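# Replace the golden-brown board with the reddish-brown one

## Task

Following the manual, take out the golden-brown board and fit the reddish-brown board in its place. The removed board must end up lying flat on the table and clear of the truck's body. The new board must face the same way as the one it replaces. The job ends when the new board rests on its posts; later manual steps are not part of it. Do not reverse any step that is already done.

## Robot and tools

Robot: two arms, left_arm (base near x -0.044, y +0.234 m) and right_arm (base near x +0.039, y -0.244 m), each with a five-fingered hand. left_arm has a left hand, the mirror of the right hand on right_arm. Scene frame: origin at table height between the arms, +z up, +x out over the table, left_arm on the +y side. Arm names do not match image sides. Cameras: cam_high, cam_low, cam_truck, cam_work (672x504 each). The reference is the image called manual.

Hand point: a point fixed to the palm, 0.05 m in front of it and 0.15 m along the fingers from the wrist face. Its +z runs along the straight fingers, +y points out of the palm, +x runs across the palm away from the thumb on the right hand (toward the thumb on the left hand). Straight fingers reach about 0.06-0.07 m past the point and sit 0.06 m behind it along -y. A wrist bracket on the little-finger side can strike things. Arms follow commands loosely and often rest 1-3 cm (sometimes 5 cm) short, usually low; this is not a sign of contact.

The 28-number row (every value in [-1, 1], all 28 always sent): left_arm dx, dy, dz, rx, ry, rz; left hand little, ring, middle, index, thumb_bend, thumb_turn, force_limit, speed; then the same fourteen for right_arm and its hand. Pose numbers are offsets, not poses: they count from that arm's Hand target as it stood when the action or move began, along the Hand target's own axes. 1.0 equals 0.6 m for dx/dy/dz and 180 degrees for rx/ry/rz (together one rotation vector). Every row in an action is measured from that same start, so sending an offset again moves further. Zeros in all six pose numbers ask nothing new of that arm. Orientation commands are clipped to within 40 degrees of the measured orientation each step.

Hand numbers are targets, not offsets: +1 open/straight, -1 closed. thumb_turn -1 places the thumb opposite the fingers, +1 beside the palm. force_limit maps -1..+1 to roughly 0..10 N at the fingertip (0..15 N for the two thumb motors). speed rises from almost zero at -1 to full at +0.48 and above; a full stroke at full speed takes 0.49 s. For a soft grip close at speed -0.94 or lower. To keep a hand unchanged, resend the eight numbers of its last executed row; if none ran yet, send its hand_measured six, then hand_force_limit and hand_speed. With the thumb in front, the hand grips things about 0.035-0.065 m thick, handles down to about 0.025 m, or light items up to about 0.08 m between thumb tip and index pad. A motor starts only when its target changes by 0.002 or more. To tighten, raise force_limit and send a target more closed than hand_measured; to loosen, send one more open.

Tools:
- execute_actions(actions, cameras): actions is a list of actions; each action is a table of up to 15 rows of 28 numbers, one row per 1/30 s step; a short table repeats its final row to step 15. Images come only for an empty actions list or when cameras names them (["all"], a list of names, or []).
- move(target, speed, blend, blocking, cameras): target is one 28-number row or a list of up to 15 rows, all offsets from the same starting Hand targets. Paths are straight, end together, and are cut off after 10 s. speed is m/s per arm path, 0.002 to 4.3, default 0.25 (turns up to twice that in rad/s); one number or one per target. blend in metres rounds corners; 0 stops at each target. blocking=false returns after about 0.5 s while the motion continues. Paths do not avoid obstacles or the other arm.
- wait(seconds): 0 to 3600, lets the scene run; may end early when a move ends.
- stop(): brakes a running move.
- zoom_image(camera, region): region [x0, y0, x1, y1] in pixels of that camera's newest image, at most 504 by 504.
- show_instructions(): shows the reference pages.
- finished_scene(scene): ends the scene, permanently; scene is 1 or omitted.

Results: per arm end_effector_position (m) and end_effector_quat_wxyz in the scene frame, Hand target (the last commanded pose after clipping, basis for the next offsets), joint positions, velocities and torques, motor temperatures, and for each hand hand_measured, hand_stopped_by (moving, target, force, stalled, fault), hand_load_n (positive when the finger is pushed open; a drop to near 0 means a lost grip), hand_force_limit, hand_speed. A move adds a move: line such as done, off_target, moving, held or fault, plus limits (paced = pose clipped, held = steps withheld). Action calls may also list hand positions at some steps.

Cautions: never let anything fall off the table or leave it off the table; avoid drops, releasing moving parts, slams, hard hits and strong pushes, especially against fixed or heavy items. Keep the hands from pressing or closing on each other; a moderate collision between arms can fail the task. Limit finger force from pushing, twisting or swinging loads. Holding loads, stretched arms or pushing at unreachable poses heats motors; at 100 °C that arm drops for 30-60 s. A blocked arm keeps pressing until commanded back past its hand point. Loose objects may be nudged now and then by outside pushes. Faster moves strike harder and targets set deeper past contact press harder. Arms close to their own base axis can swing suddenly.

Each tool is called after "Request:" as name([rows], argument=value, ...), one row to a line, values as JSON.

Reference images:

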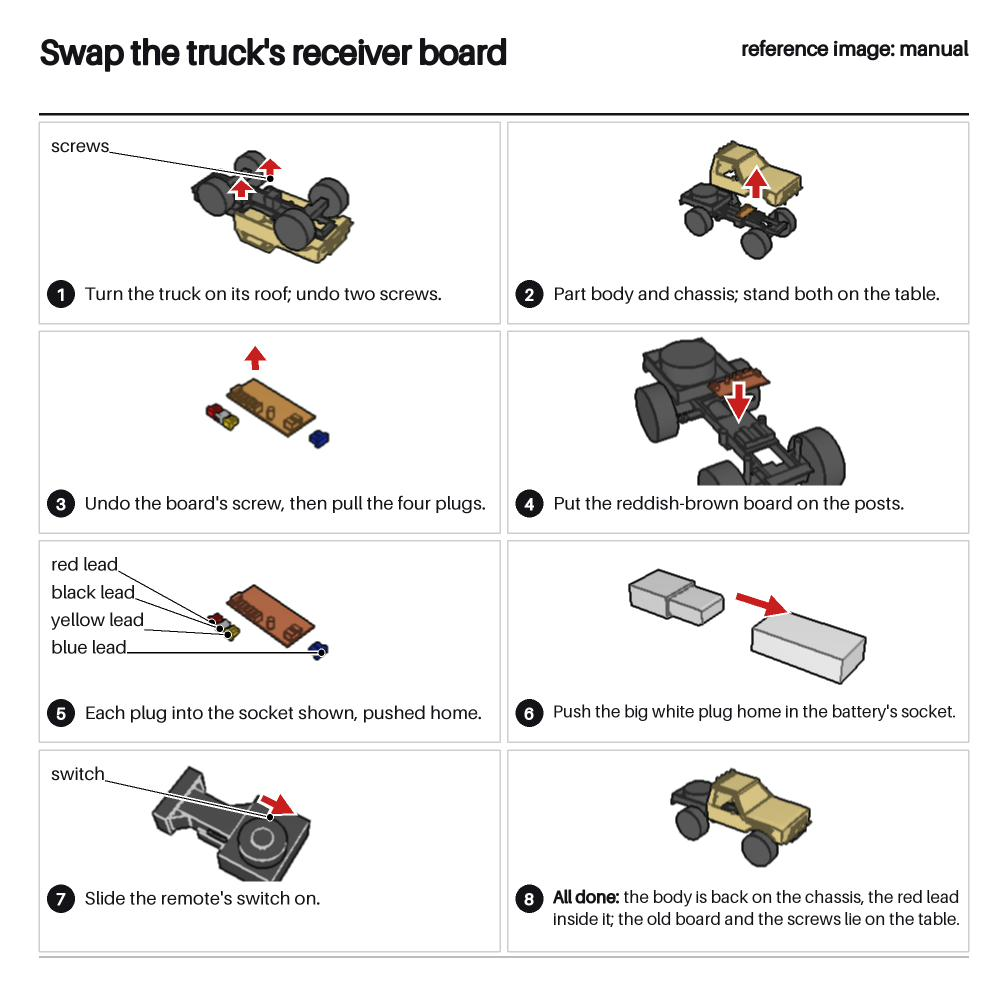

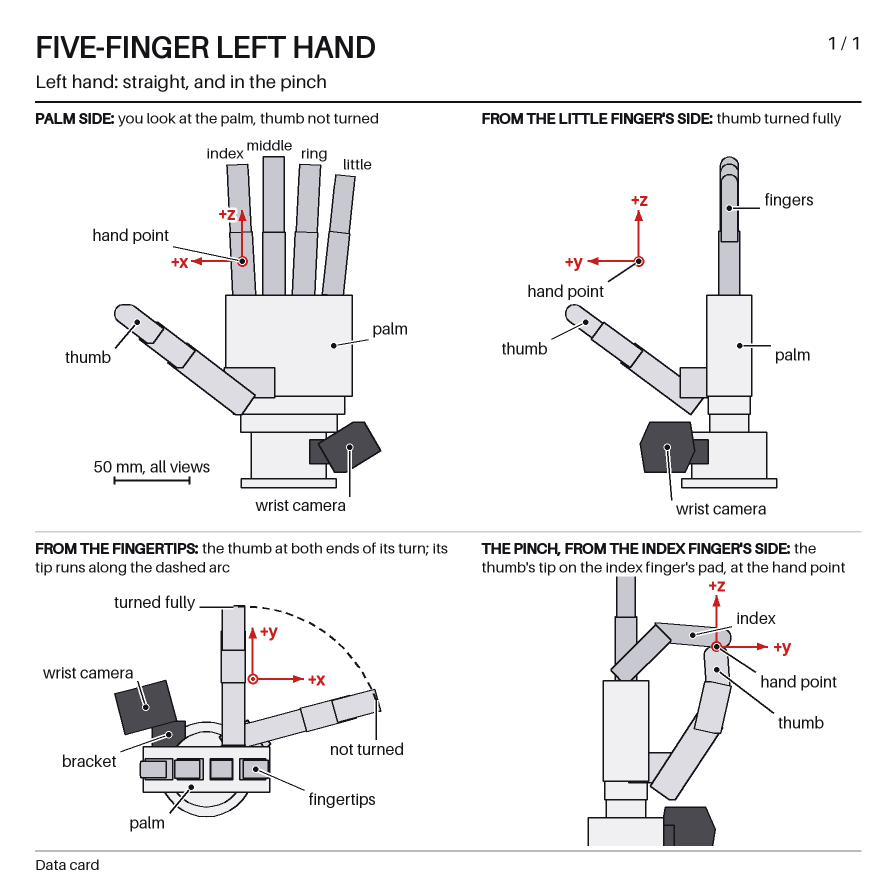

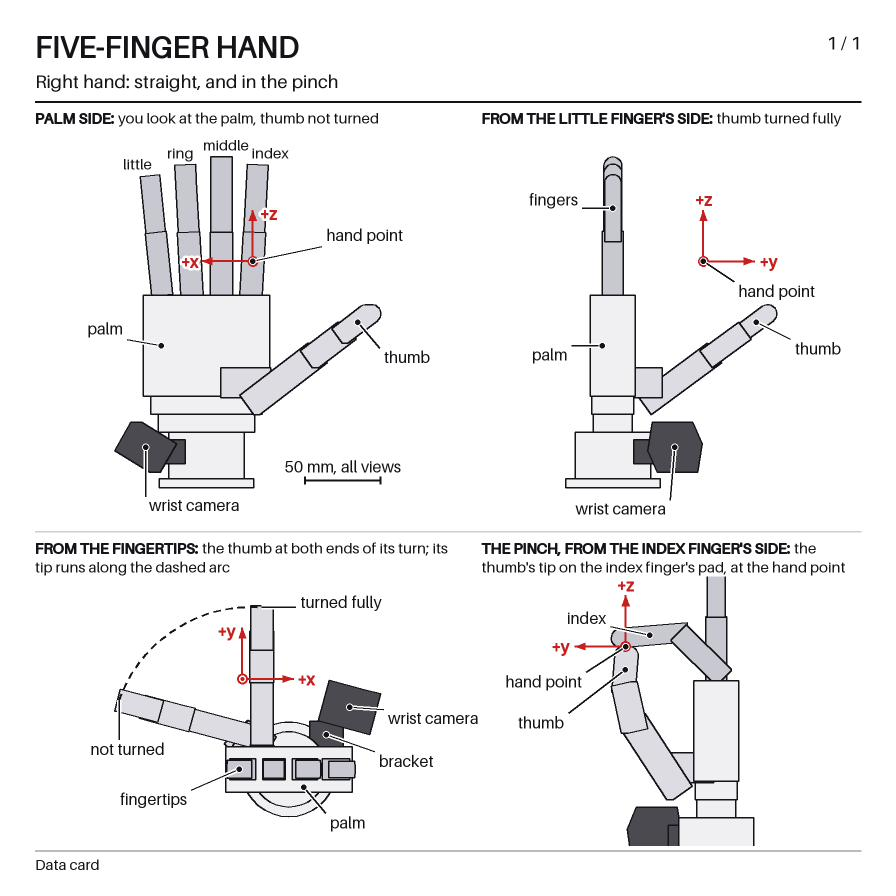

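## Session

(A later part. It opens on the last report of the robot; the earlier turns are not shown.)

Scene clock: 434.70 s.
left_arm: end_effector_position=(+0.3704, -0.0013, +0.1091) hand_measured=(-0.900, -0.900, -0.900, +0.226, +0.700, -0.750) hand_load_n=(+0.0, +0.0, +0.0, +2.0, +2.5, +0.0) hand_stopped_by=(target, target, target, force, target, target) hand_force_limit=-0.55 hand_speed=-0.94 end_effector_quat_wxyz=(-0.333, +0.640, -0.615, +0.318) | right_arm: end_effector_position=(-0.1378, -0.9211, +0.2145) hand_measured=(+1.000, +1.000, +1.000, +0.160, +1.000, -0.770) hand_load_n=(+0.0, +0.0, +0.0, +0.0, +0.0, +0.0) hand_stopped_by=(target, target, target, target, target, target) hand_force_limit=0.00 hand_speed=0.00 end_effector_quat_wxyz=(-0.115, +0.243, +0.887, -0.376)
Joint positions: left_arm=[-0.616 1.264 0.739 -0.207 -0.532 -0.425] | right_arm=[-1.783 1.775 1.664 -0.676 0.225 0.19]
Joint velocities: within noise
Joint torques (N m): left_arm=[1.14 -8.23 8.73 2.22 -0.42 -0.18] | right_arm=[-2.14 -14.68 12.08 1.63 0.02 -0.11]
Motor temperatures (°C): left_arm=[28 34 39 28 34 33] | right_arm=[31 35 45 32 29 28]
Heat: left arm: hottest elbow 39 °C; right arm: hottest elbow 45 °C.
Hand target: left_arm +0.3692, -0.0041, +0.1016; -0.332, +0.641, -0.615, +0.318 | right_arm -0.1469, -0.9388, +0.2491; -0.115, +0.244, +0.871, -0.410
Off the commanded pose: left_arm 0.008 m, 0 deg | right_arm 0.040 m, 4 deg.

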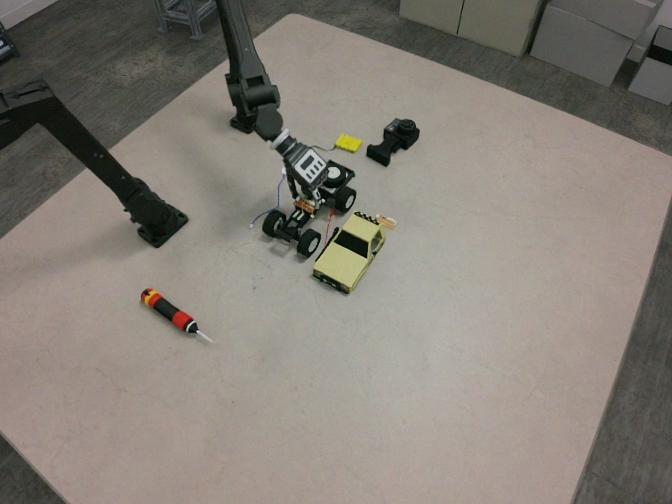

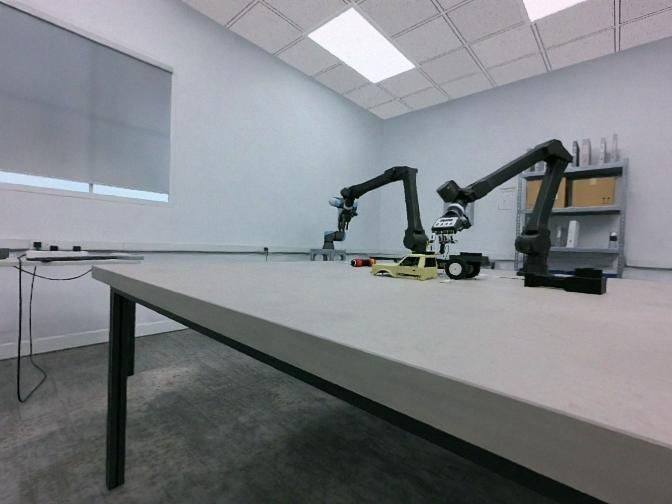

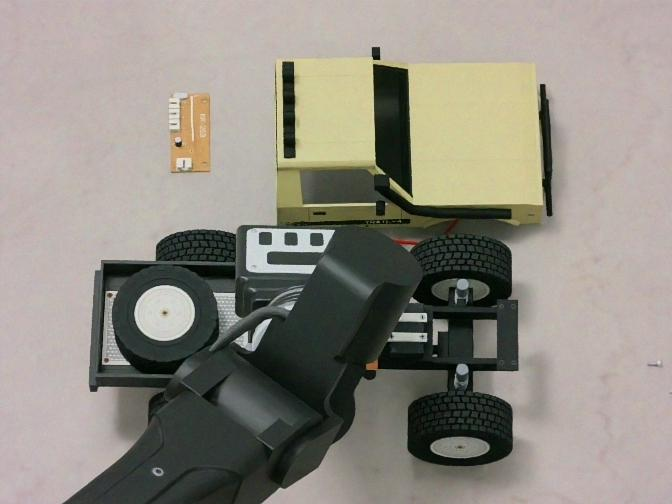

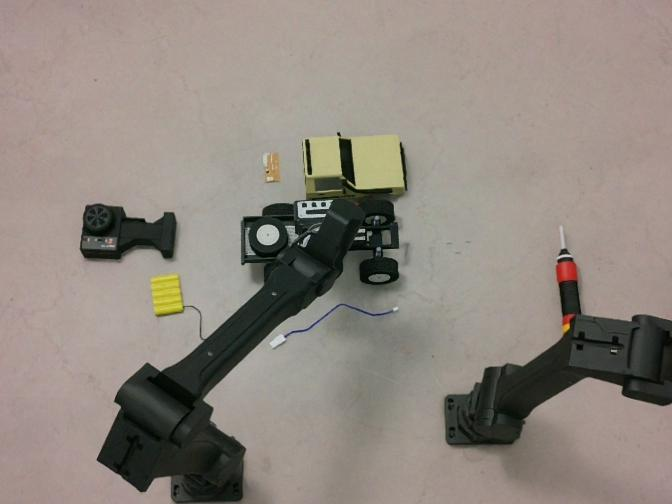

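Request:
move(target=[-0.00781, -0.00279, 0.00395, 0, 0, 0, -0.9, -0.9, -0.9, 0.05, 0.70, -0.75, -0.55, -0.94, 0, 0, 0, 0, 0, 0, 1, 1, 1, 0.16, 1, -0.77, 0, 0], speed=0.02, cameras=["cam_truck"])

Request:
zoom_image(camera="cam_truck", region=[300, 270, 460, 390])

Scene clock: 436.50 s.
left_arm: end_effector_position=(+0.3714, -0.0026, +0.1101) hand_measured=(-0.900, -0.900, -0.900, +0.226, +0.700, -0.750) hand_load_n=(+0.0, +0.0, +0.0, +2.5, +2.0, +0.0) hand_stopped_by=(target, target, target, force, target, target) hand_force_limit=-0.55 hand_speed=-0.94 end_effector_quat_wxyz=(-0.332, +0.639, -0.614, +0.321) | right_arm: end_effector_position=(-0.1378, -0.9211, +0.2145) hand_measured=(+1.000, +1.000, +1.000, +0.160, +1.000, -0.770) hand_load_n=(+0.0, +0.0, +0.0, +0.0, +0.0, +0.0) hand_stopped_by=(target, target, target, target, target, target) hand_force_limit=0.00 hand_speed=0.00 end_effector_quat_wxyz=(-0.115, +0.243, +0.887, -0.376)
Joint positions: left_arm=[-0.616 1.264 0.739 -0.201 -0.53 -0.425] | right_arm=[-1.783 1.775 1.664 -0.676 0.225 0.19]
Joint torques (N m): left_arm=[2.32 -8.41 8.47 2.21 -0.09 -0.07] | right_arm=[-1.44 -15.68 11.85 1.7 -0.02 -0.14]
Heat: left arm: hottest elbow 39 °C; right arm: hottest elbow 45 °C.
Hand target: left_arm +0.3719, +0.0007, +0.1016; -0.332, +0.641, -0.615, +0.318 | right_arm -0.1469, -0.9388, +0.2491; -0.115, +0.244, +0.871, -0.410
Off the commanded pose: left_arm 0.009 m, 0 deg | right_arm 0.040 m, 4 deg.
move: done

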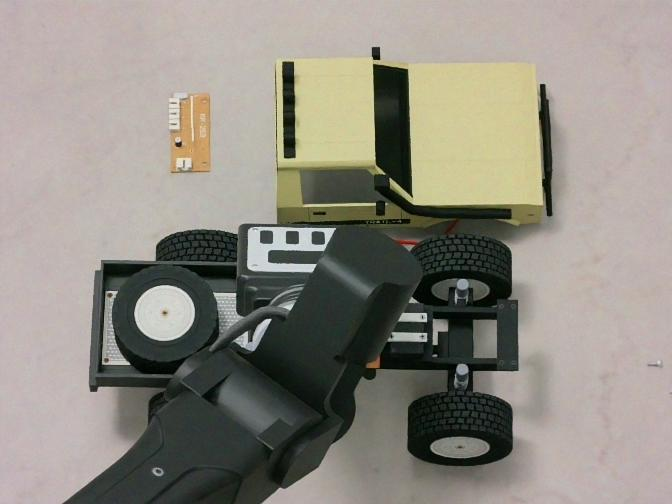

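Scaled by 3.150 from the camera's image (finer frame: 960x720).

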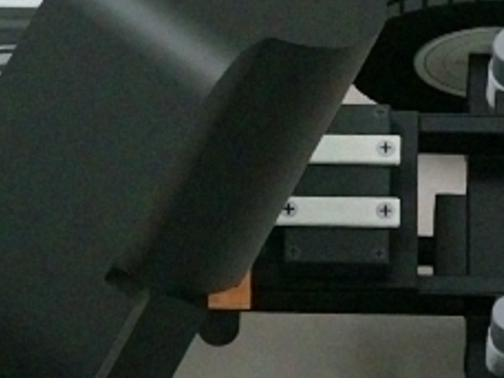

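Request:
move(target=[-0.00426, -0.00152, 0.00215, 0, 0, 0, -0.9, -0.9, -0.9, 0.05, 0.70, -0.75, -0.55, -0.94, 0, 0, 0, 0, 0, 0, 1, 1, 1, 0.16, 1, -0.77, 0, 0], speed=0.02, cameras=["cam_truck"])

Request:
zoom_image(camera="cam_truck", region=[300, 270, 460, 390])

Scene clock: 437.43 s.
left_arm: end_effector_position=(+0.3735, -0.0003, +0.1105) hand_measured=(-0.900, -0.900, -0.900, +0.226, +0.700, -0.750) hand_load_n=(+0.0, +0.0, +0.0, +2.0, +2.0, +0.0) hand_stopped_by=(target, target, target, force, target, target) hand_force_limit=-0.55 hand_speed=-0.94 end_effector_quat_wxyz=(-0.332, +0.641, -0.612, +0.322) | right_arm: end_effector_position=(-0.1378, -0.9211, +0.2145) hand_measured=(+1.000, +1.000, +1.000, +0.160, +1.000, -0.770) hand_load_n=(+0.0, +0.0, +0.0, +0.0, +0.0, +0.0) hand_stopped_by=(target, target, target, target, target, target) hand_force_limit=0.00 hand_speed=0.00 end_effector_quat_wxyz=(-0.115, +0.243, +0.887, -0.376)
Joint positions: left_arm=[-0.607 1.264 0.739 -0.197 -0.523 -0.423] | right_arm=[-1.783 1.775 1.664 -0.676 0.225 0.19]
Joint torques (N m): left_arm=[2.26 -8.41 8.32 2.26 -0.08 -0.02] | right_arm=[-2.14 -15.09 11.92 1.96 0.05 -0.12]
Heat: left arm: hottest elbow 39 °C; right arm: hottest elbow 45 °C.
Hand target: left_arm +0.3734, +0.0034, +0.1016; -0.332, +0.641, -0.615, +0.318 | right_arm -0.1469, -0.9388, +0.2491; -0.115, +0.244, +0.871, -0.410
Off the commanded pose: left_arm 0.010 m, 1 deg | right_arm 0.040 m, 4 deg.
move: done

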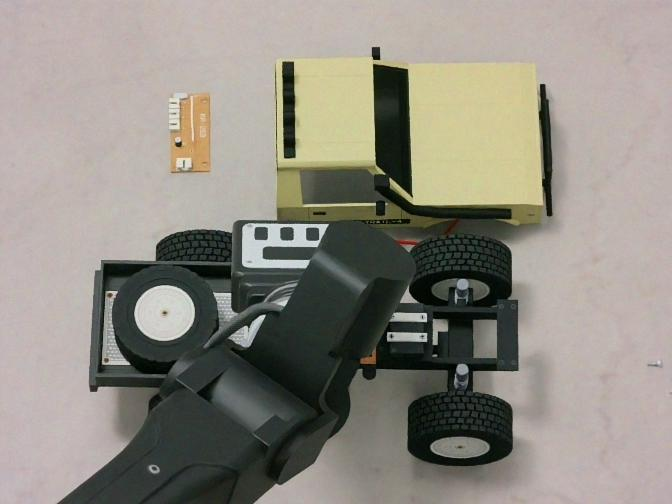

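Scaled by 3.150 from the camera's image (finer frame: 960x720).

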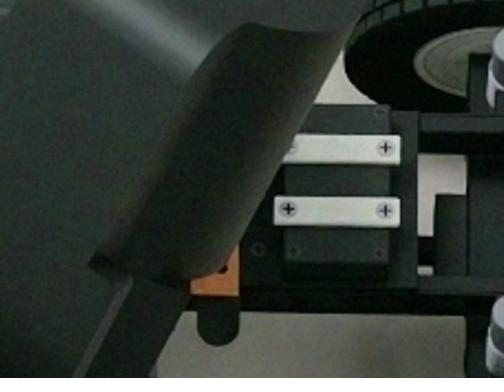

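Request:
zoom_image(camera="cam_truck", region=[350, 335, 400, 385])

Scaled by 10.080 from the camera's image (finer frame: 960x720).

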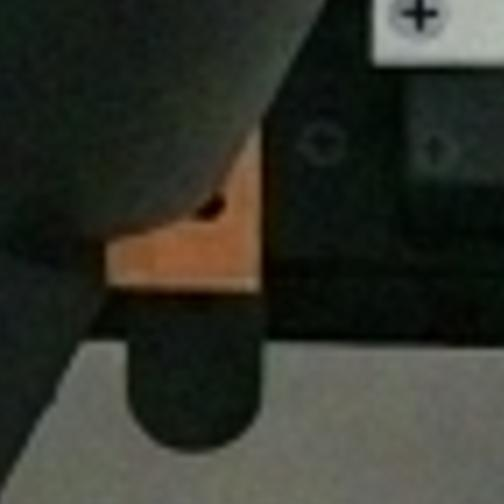

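Request:
execute_actions(actions=[], cameras=["cam_high", "cam_truck", "cam_low"])

Request:
zoom_image(camera="cam_high", region=[280, 180, 340, 240])

Scene clock: 439.27 s.
left_arm: end_effector_position=(+0.3735, -0.0003, +0.1105) hand_measured=(-0.900, -0.900, -0.900, +0.226, +0.700, -0.750) hand_load_n=(+0.0, +0.0, +0.0, +2.5, +2.5, +0.0) hand_stopped_by=(target, target, target, force, target, target) hand_force_limit=-0.55 hand_speed=-0.94 end_effector_quat_wxyz=(-0.332, +0.641, -0.612, +0.322) | right_arm: end_effector_position=(-0.1378, -0.9211, +0.2145) hand_measured=(+1.000, +1.000, +1.000, +0.160, +1.000, -0.770) hand_load_n=(+0.0, +0.0, +0.0, +0.0, +0.0, +0.0) hand_stopped_by=(target, target, target, target, target, target) hand_force_limit=0.00 hand_speed=0.00 end_effector_quat_wxyz=(-0.115, +0.243, +0.887, -0.376)
Joint positions: left_arm=[-0.607 1.264 0.739 -0.197 -0.523 -0.423] | right_arm=[-1.783 1.775 1.664 -0.676 0.225 0.19]
Joint velocities: within noise
Joint torques (N m): left_arm=[2.14 -8.64 8.4 2.26 -0.1 -0.02] | right_arm=[-1.61 -15.62 11.96 1.83 -0.02 -0.08]
Motor temperatures (°C): left_arm=[28 34 39 28 34 33] | right_arm=[31 35 45 32 29 28]
Heat: left arm: hottest elbow 39 °C; right arm: hottest elbow 45 °C.
Hand target: left_arm +0.3734, +0.0034, +0.1016; -0.332, +0.641, -0.615, +0.318 | right_arm -0.1469, -0.9388, +0.2491; -0.115, +0.244, +0.871, -0.410
Off the commanded pose: left_arm 0.010 m, 1 deg | right_arm 0.040 m, 4 deg.
Images, in order (width x height): cam_high 672x504, cam_low 672x504, cam_truck 672x504.

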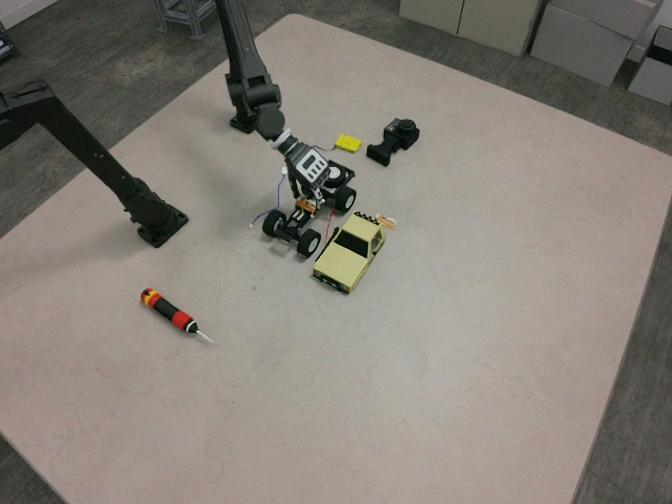

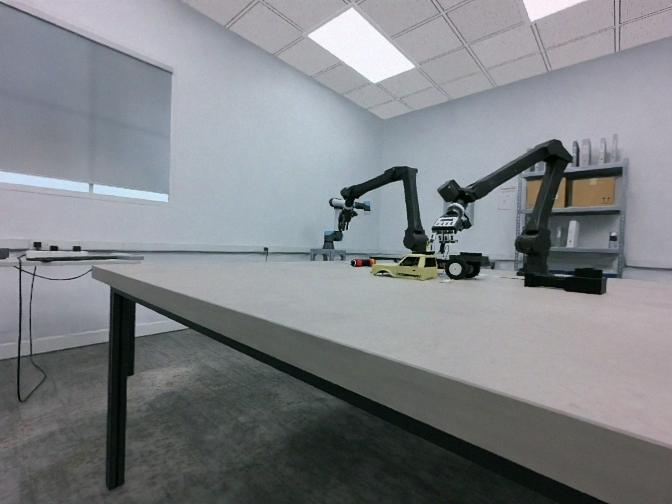

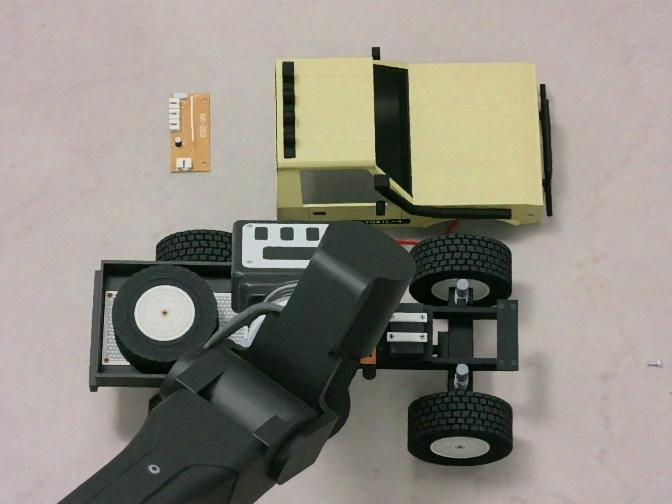

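Scaled by 8.400 from the camera's image (finer frame: 960x720).

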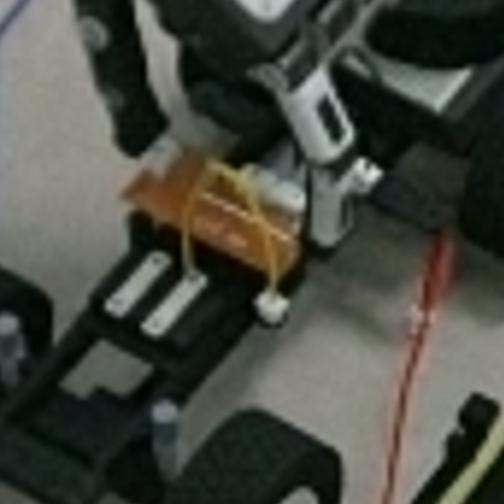

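Request:
move(target=[-0.0025, 0.010517, 0.0024625, 0, 0, 0, -0.9, -0.9, -0.9, 0.05, 0.70, -0.75, -0.55, -0.94, 0, 0, 0, 0, 0, 0, 1, 1, 1, 0.16, 1, -0.77, 0, 0], speed=0.02, cameras=["cam_truck"])

Request:
zoom_image(camera="cam_truck", region=[350, 335, 400, 385])

Scene clock: 441.03 s.
left_arm: end_effector_position=(+0.3706, +0.0018, +0.1043) hand_measured=(-0.900, -0.900, -0.900, +0.226, +0.700, -0.750) hand_load_n=(+0.0, +0.0, +0.0, +2.0, +2.0, +0.0) hand_stopped_by=(target, target, target, force, target, target) hand_force_limit=-0.55 hand_speed=-0.94 end_effector_quat_wxyz=(-0.332, +0.641, -0.612, +0.322) | right_arm: end_effector_position=(-0.1378, -0.9211, +0.2145) hand_measured=(+1.000, +1.000, +1.000, +0.160, +1.000, -0.770) hand_load_n=(+0.0, +0.0, +0.0, +0.0, +0.0, +0.0) hand_stopped_by=(target, target, target, target, target, target) hand_force_limit=0.00 hand_speed=0.00 end_effector_quat_wxyz=(-0.115, +0.243, +0.887, -0.376)
Joint positions: left_arm=[-0.607 1.264 0.72 -0.179 -0.523 -0.423] | right_arm=[-1.783 1.775 1.664 -0.676 0.225 0.19]
Joint torques (N m): left_arm=[2.14 -8.41 8.54 2.3 -0.11 -0.04] | right_arm=[-1.14 -14.92 11.86 1.8 0.02 -0.08]
Heat: left arm: hottest elbow 38 °C; right arm: hottest elbow 45 °C.
Hand target: left_arm +0.3709, +0.0047, +0.0957; -0.332, +0.641, -0.615, +0.318 | right_arm -0.1469, -0.9388, +0.2491; -0.115, +0.244, +0.871, -0.410
Off the commanded pose: left_arm 0.009 m, 1 deg | right_arm 0.040 m, 4 deg.
move: done

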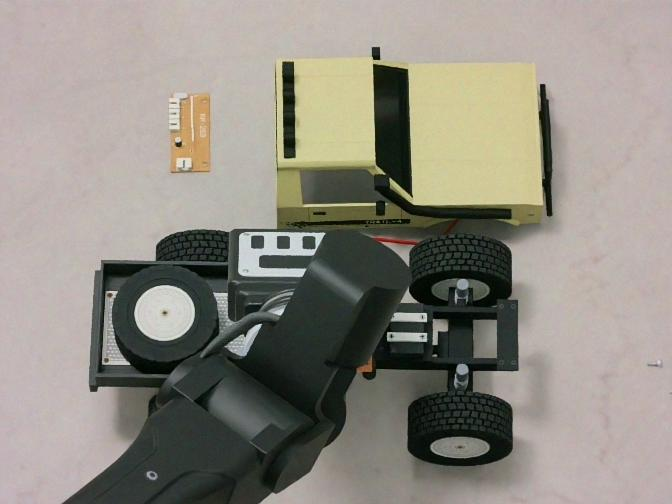

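Scaled by 10.080 from the camera's image (finer frame: 960x720).

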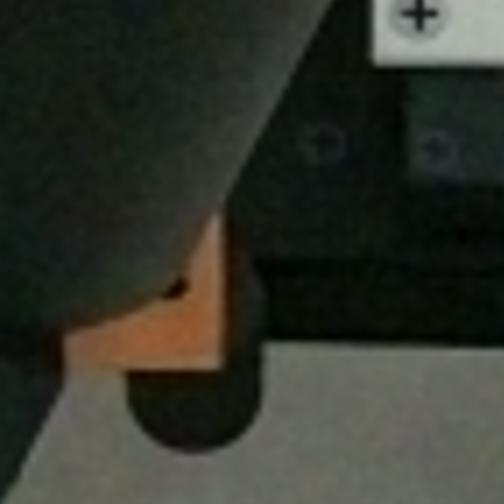

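Request:
move(target=[0.00283, 0.00007, -0.0001, 0, 0.00227, 0.00161, -0.9, -0.9, -0.9, 0.05, 0.70, -0.75, -0.55, -0.94, 0, 0, 0, 0, 0, 0, 1, 1, 1, 0.16, 1, -0.77, 0, 0], speed=0.02, cameras=["cam_truck"])

Request:
zoom_image(camera="cam_truck", region=[350, 335, 400, 385])

Scene clock: 442.93 s.
left_arm: end_effector_position=(+0.3707, +0.0007, +0.1047) hand_measured=(-0.900, -0.900, -0.900, +0.226, +0.700, -0.750) hand_load_n=(+0.0, +0.0, +0.0, +2.5, +2.5, +0.0) hand_stopped_by=(target, target, target, force, target, target) hand_force_limit=-0.55 hand_speed=-0.94 end_effector_quat_wxyz=(-0.330, +0.640, -0.614, +0.324) | right_arm: end_effector_position=(-0.1378, -0.9211, +0.2145) hand_measured=(+1.000, +1.000, +1.000, +0.160, +1.000, -0.770) hand_load_n=(+0.0, +0.0, +0.0, -0.5, +0.0, +0.0) hand_stopped_by=(target, target, target, target, target, target) hand_force_limit=0.00 hand_speed=0.00 end_effector_quat_wxyz=(-0.115, +0.243, +0.887, -0.376)
Joint positions: left_arm=[-0.607 1.264 0.72 -0.175 -0.518 -0.42] | right_arm=[-1.783 1.775 1.664 -0.676 0.225 0.19]
Joint torques (N m): left_arm=[2.14 -8.06 8.57 2.25 -0.09 -0.04] | right_arm=[-1.32 -15.27 12.01 1.83 0.06 -0.06]
Heat: left arm: hottest elbow 39 °C; right arm: hottest elbow 45 °C.
Hand target: left_arm +0.3709, +0.0031, +0.0957; -0.330, +0.638, -0.618, +0.320 | right_arm -0.1469, -0.9388, +0.2491; -0.115, +0.244, +0.871, -0.410
Off the commanded pose: left_arm 0.009 m, 1 deg | right_arm 0.040 m, 4 deg.
move: done

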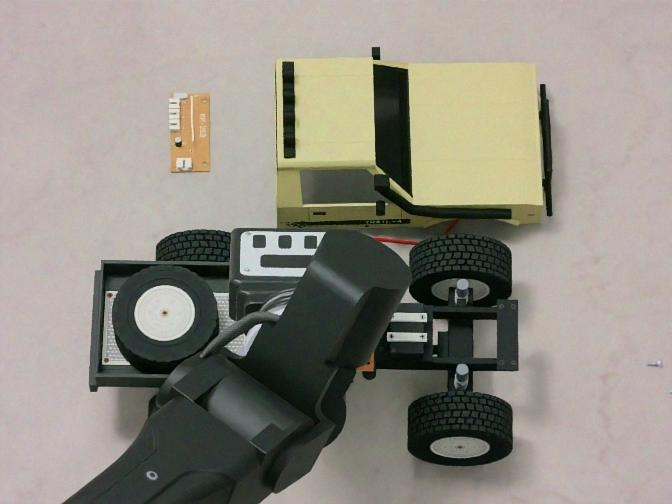

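Scaled by 10.080 from the camera's image (finer frame: 960x720).

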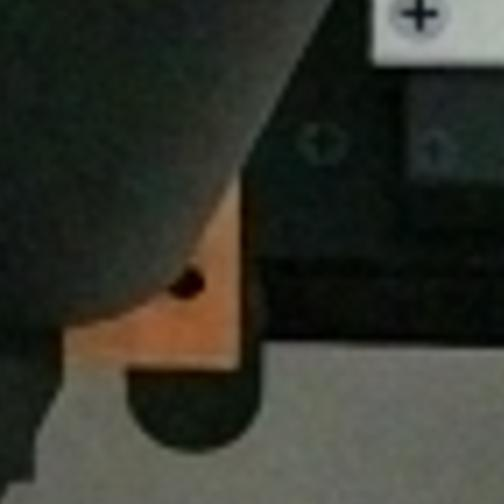

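Request:
move(target=[0.00117, 0.0037, 0.00256, 0, 0.0013, 0.0009, -0.9, -0.9, -0.9, 0.05, 0.70, -0.75, -0.55, -0.94, 0, 0, 0, 0, 0, 0, 1, 1, 1, 0.16, 1, -0.77, 0, 0], speed=0.02, cameras=["cam_truck", "cam_high", "cam_low"])

Request:
zoom_image(camera="cam_truck", region=[350, 335, 400, 385])

Request:
zoom_image(camera="cam_high", region=[280, 180, 340, 240])

Scene clock: 443.93 s.
left_arm: end_effector_position=(+0.3721, -0.0010, +0.1050) hand_measured=(-0.900, -0.900, -0.900, +0.226, +0.700, -0.750) hand_load_n=(+0.0, +0.0, +0.0, +2.5, +2.5, +0.0) hand_stopped_by=(target, target, target, force, target, target) hand_force_limit=-0.55 hand_speed=-0.94 end_effector_quat_wxyz=(-0.330, +0.638, -0.614, +0.327) | right_arm: end_effector_position=(-0.1378, -0.9211, +0.2145) hand_measured=(+1.000, +1.000, +1.000, +0.160, +1.000, -0.770) hand_load_n=(+0.0, +0.0, +0.0, +0.0, +0.0, +0.0) hand_stopped_by=(target, target, target, target, target, target) hand_force_limit=0.00 hand_speed=0.00 end_effector_quat_wxyz=(-0.115, +0.243, +0.887, -0.376)
Joint positions: left_arm=[-0.607 1.267 0.72 -0.164 -0.515 -0.415] | right_arm=[-1.783 1.775 1.664 -0.676 0.225 0.19]
Joint torques (N m): left_arm=[2.14 -7.94 8.18 2.29 -0.08 -0.02] | right_arm=[-1.67 -14.62 11.86 1.83 0.03 -0.08]
Heat: left arm: hottest elbow 39 °C; right arm: hottest elbow 45 °C.
Hand target: left_arm +0.3710, +0.0023, +0.0930; -0.330, +0.637, -0.619, +0.320 | right_arm -0.1469, -0.9388, +0.2491; -0.115, +0.244, +0.871, -0.410
Off the commanded pose: left_arm 0.013 m, 1 deg | right_arm 0.040 m, 4 deg.
move: off_target (left_arm)
Images, in order (width x height): cam_high 672x504, cam_low 672x504, cam_truck 672x504.

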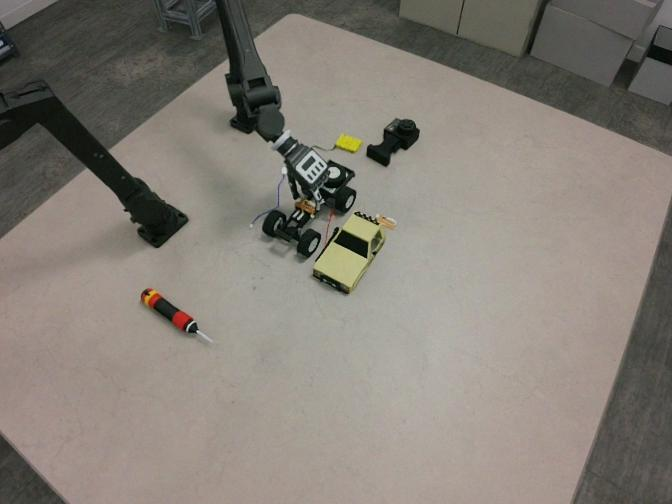

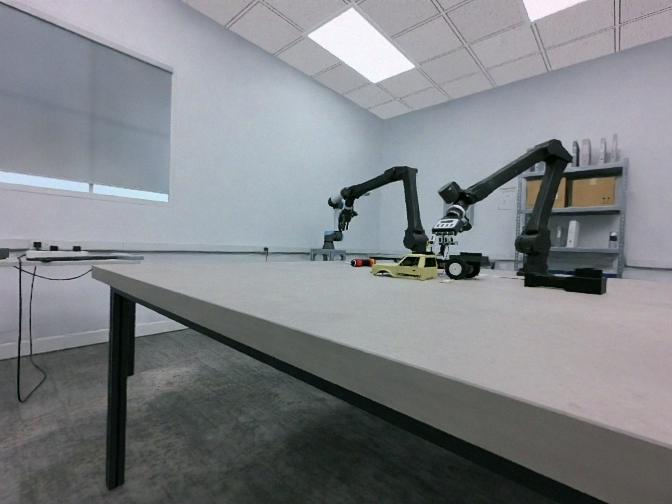

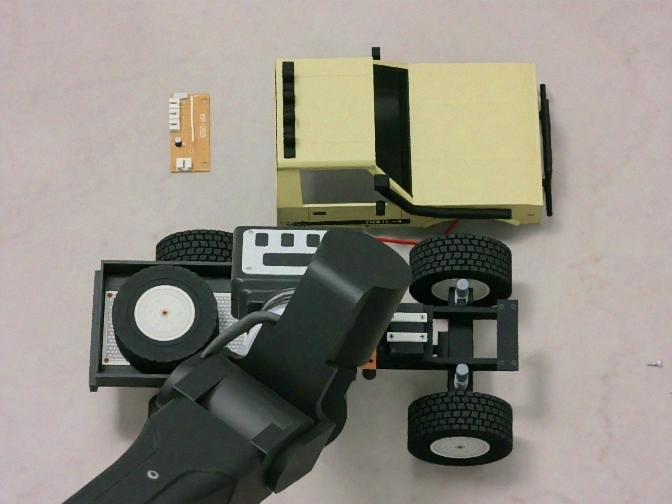

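Scaled by 10.080 from the camera's image (finer frame: 960x720).

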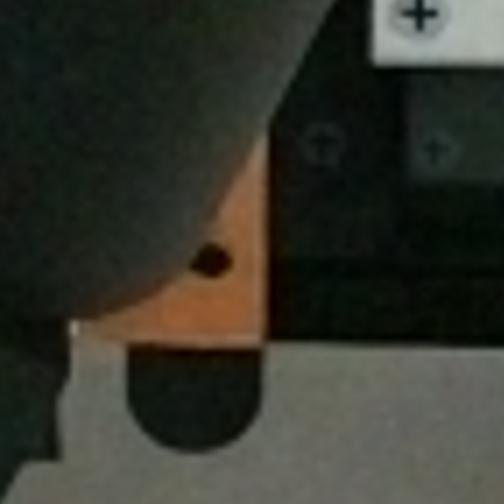

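Scaled by 8.400 from the camera's image (finer frame: 960x720).

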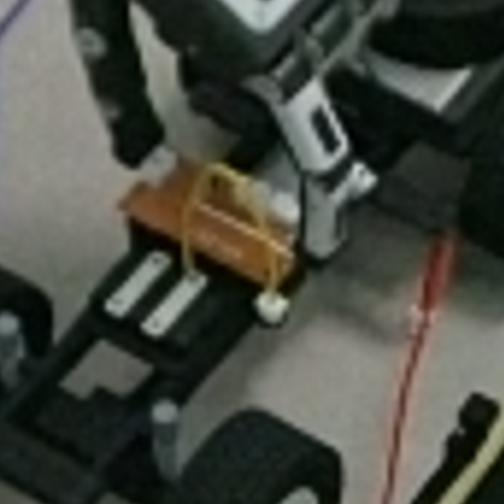

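Request:
zoom_image(camera="cam_high", region=[290, 190, 330, 225])

Request:
zoom_image(camera="cam_low", region=[420, 225, 480, 285])

Scaled by 12.600 from the camera's image (finer frame: 960x720).

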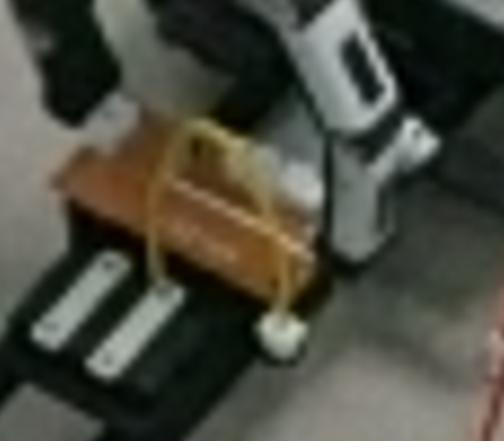

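Scaled by 8.400 from the camera's image (finer frame: 960x720).

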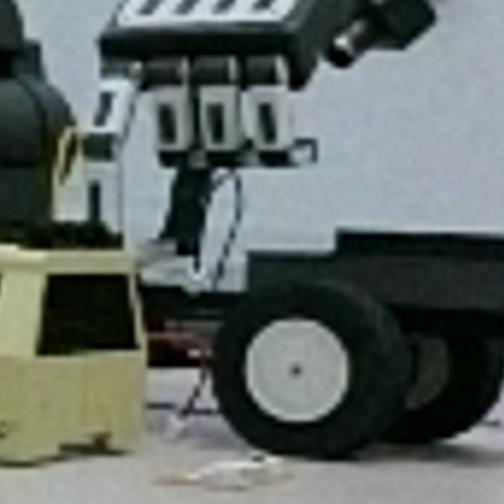

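Request:
move(target=[-0.00179, 0.00578, 0.00049, 0, 0, 0, -0.9, -0.9, -0.9, 0.05, 0.70, -0.75, -0.55, -0.94, 0, 0, 0, 0, 0, 0, 1, 1, 1, 0.16, 1, -0.77, 0, 0], speed=0.02, cameras=["cam_truck", "cam_high", "cam_low"])

Request:
zoom_image(camera="cam_truck", region=[350, 335, 400, 385])

Request:
zoom_image(camera="cam_high", region=[290, 190, 330, 225])

Scene clock: 446.70 s.
left_arm: end_effector_position=(+0.3691, +0.0012, +0.0996) hand_measured=(-0.900, -0.900, -0.900, +0.226, +0.700, -0.750) hand_load_n=(+0.0, +0.0, +0.0, +2.5, +2.5, +0.0) hand_stopped_by=(target, target, target, force, target, target) hand_force_limit=-0.55 hand_speed=-0.94 end_effector_quat_wxyz=(-0.330, +0.638, -0.615, +0.325) | right_arm: end_effector_position=(-0.1378, -0.9211, +0.2145) hand_measured=(+1.000, +1.000, +1.000, +0.160, +1.000, -0.770) hand_load_n=(+0.0, +0.0, +0.0, +0.0, +0.0, +0.0) hand_stopped_by=(target, target, target, target, target, target) hand_force_limit=0.00 hand_speed=0.00 end_effector_quat_wxyz=(-0.115, +0.243, +0.887, -0.376)
Joint positions: left_arm=[-0.607 1.267 0.707 -0.155 -0.515 -0.415] | right_arm=[-1.783 1.775 1.664 -0.676 0.225 0.19]
Joint torques (N m): left_arm=[2.02 -8.06 8.49 2.24 -0.09 -0.03] | right_arm=[-1.73 -14.45 11.89 1.85 0.04 -0.11]
Heat: left arm: hottest elbow 39 °C; right arm: hottest elbow 45 °C.
Hand target: left_arm +0.3691, +0.0034, +0.0899; -0.330, +0.637, -0.619, +0.320 | right_arm -0.1469, -0.9388, +0.2491; -0.115, +0.244, +0.871, -0.410
Off the commanded pose: left_arm 0.010 m, 1 deg | right_arm 0.040 m, 4 deg.
move: done
Images, in order (width x height): cam_high 672x504, cam_low 672x504, cam_truck 672x504.

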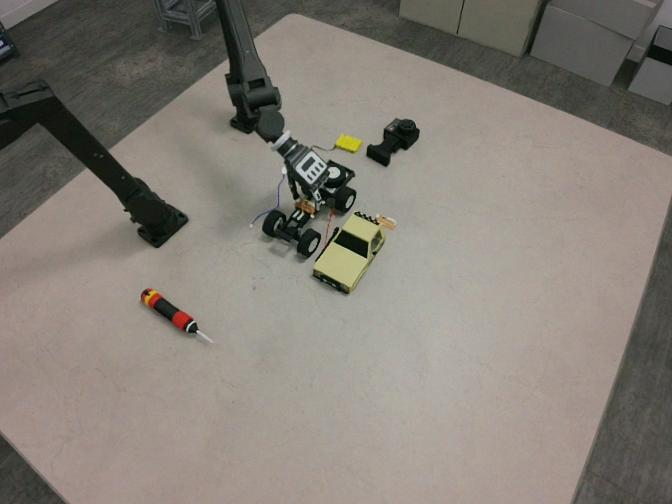

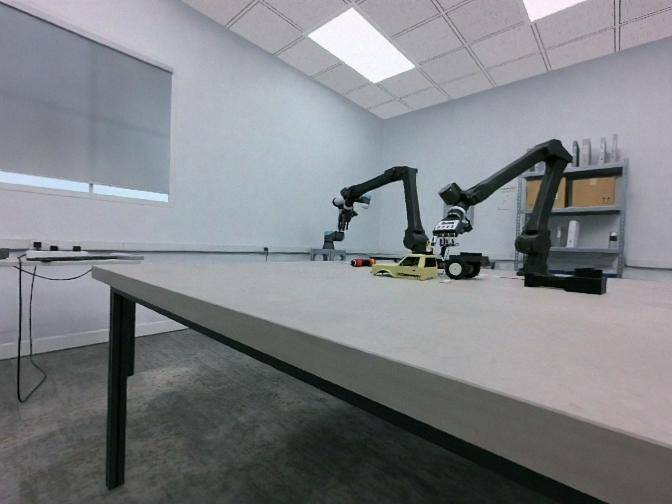

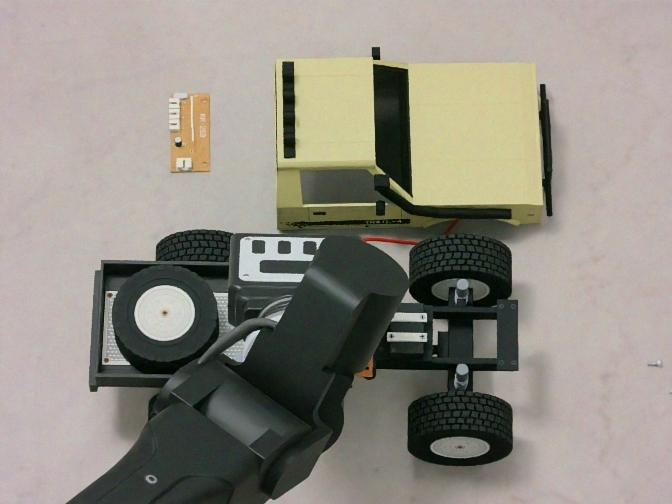

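Scaled by 10.080 from the camera's image (finer frame: 960x720).

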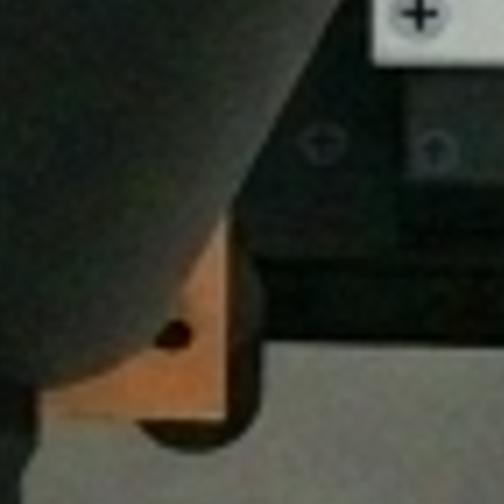

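Scaled by 12.600 from the camera's image (finer frame: 960x720).

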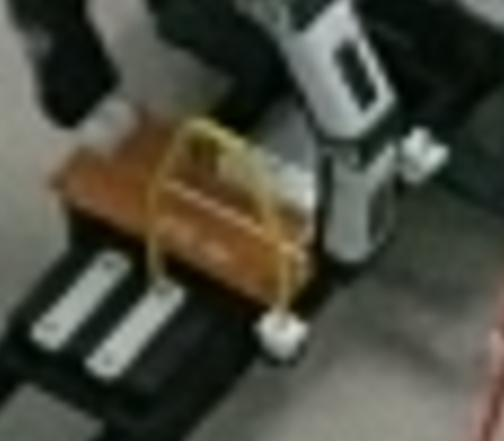

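Request:
move(target=[0, 0, 0, 0.00556, 0, 0, -0.9, -0.9, -0.9, 0.05, 0.70, -0.75, -0.55, -0.94, 0, 0, 0, 0, 0, 0, 1, 1, 1, 0.16, 1, -0.77, 0, 0], speed=0.02, cameras=["cam_truck", "cam_high"])

Request:
zoom_image(camera="cam_truck", region=[350, 335, 400, 385])

Scene clock: 448.73 s.
left_arm: end_effector_position=(+0.3700, +0.0013, +0.0988) hand_measured=(-0.900, -0.900, -0.900, +0.226, +0.700, -0.750) hand_load_n=(+0.0, +0.0, +0.0, +2.5, +2.0, +0.0) hand_stopped_by=(target, target, target, force, target, target) hand_force_limit=-0.55 hand_speed=-0.94 end_effector_quat_wxyz=(-0.332, +0.636, -0.613, +0.331) | right_arm: end_effector_position=(-0.1378, -0.9211, +0.2145) hand_measured=(+1.000, +1.000, +1.000, +0.160, +1.000, -0.770) hand_load_n=(+0.0, +0.0, +0.0, +0.0, +0.0, +0.0) hand_stopped_by=(target, target, target, target, target, target) hand_force_limit=0.00 hand_speed=0.00 end_effector_quat_wxyz=(-0.115, +0.243, +0.887, -0.376)
Joint positions: left_arm=[-0.607 1.267 0.696 -0.129 -0.517 -0.41] | right_arm=[-1.783 1.775 1.664 -0.676 0.225 0.19]
Joint torques (N m): left_arm=[1.67 -8.18 8.32 2.28 -0.41 -0.02] | right_arm=[-1.08 -15.03 11.9 1.54 0.05 -0.06]
Heat: left arm: hottest elbow 38 °C; right arm: hottest elbow 45 °C.
Hand target: left_arm +0.3692, +0.0034, +0.0900; -0.335, +0.634, -0.616, +0.326 | right_arm -0.1469, -0.9388, +0.2491; -0.115, +0.244, +0.871, -0.410
Off the commanded pose: left_arm 0.009 m, 1 deg | right_arm 0.040 m, 4 deg.
move: done
Images, in order (width x height): cam_high 672x504, cam_truck 672x504.

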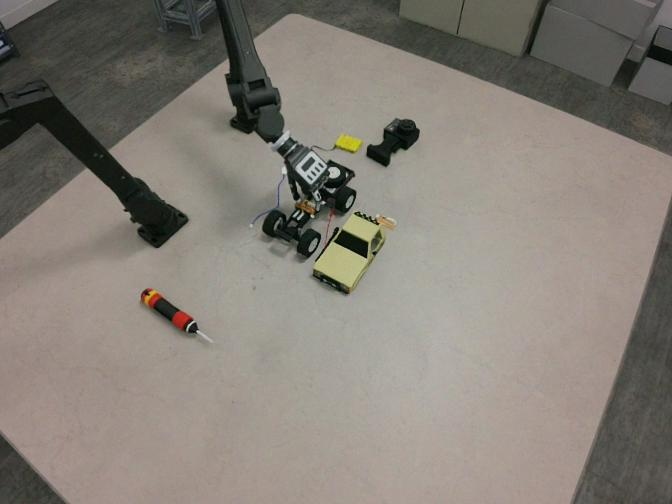

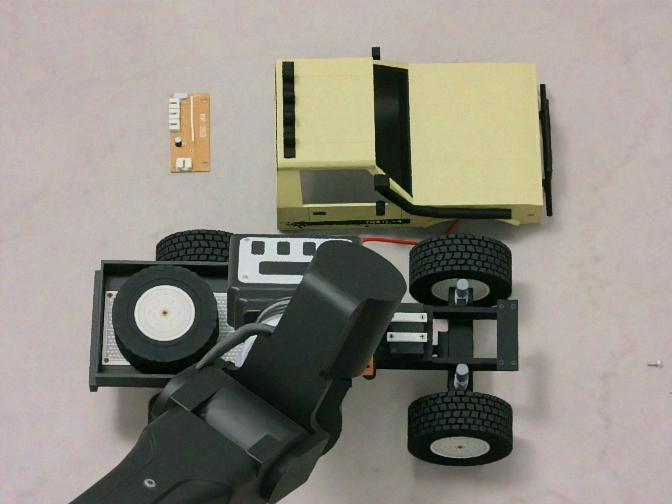

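Scaled by 10.080 from the camera's image (finer frame: 960x720).

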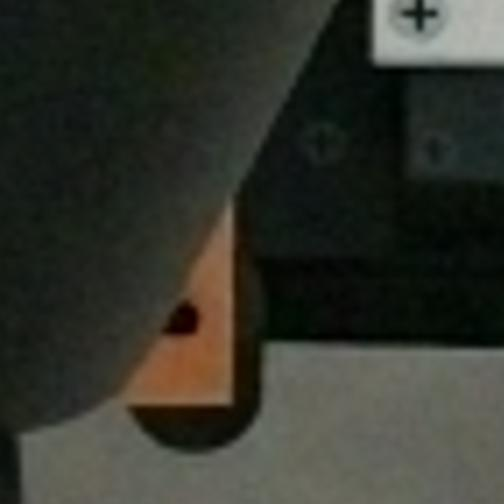

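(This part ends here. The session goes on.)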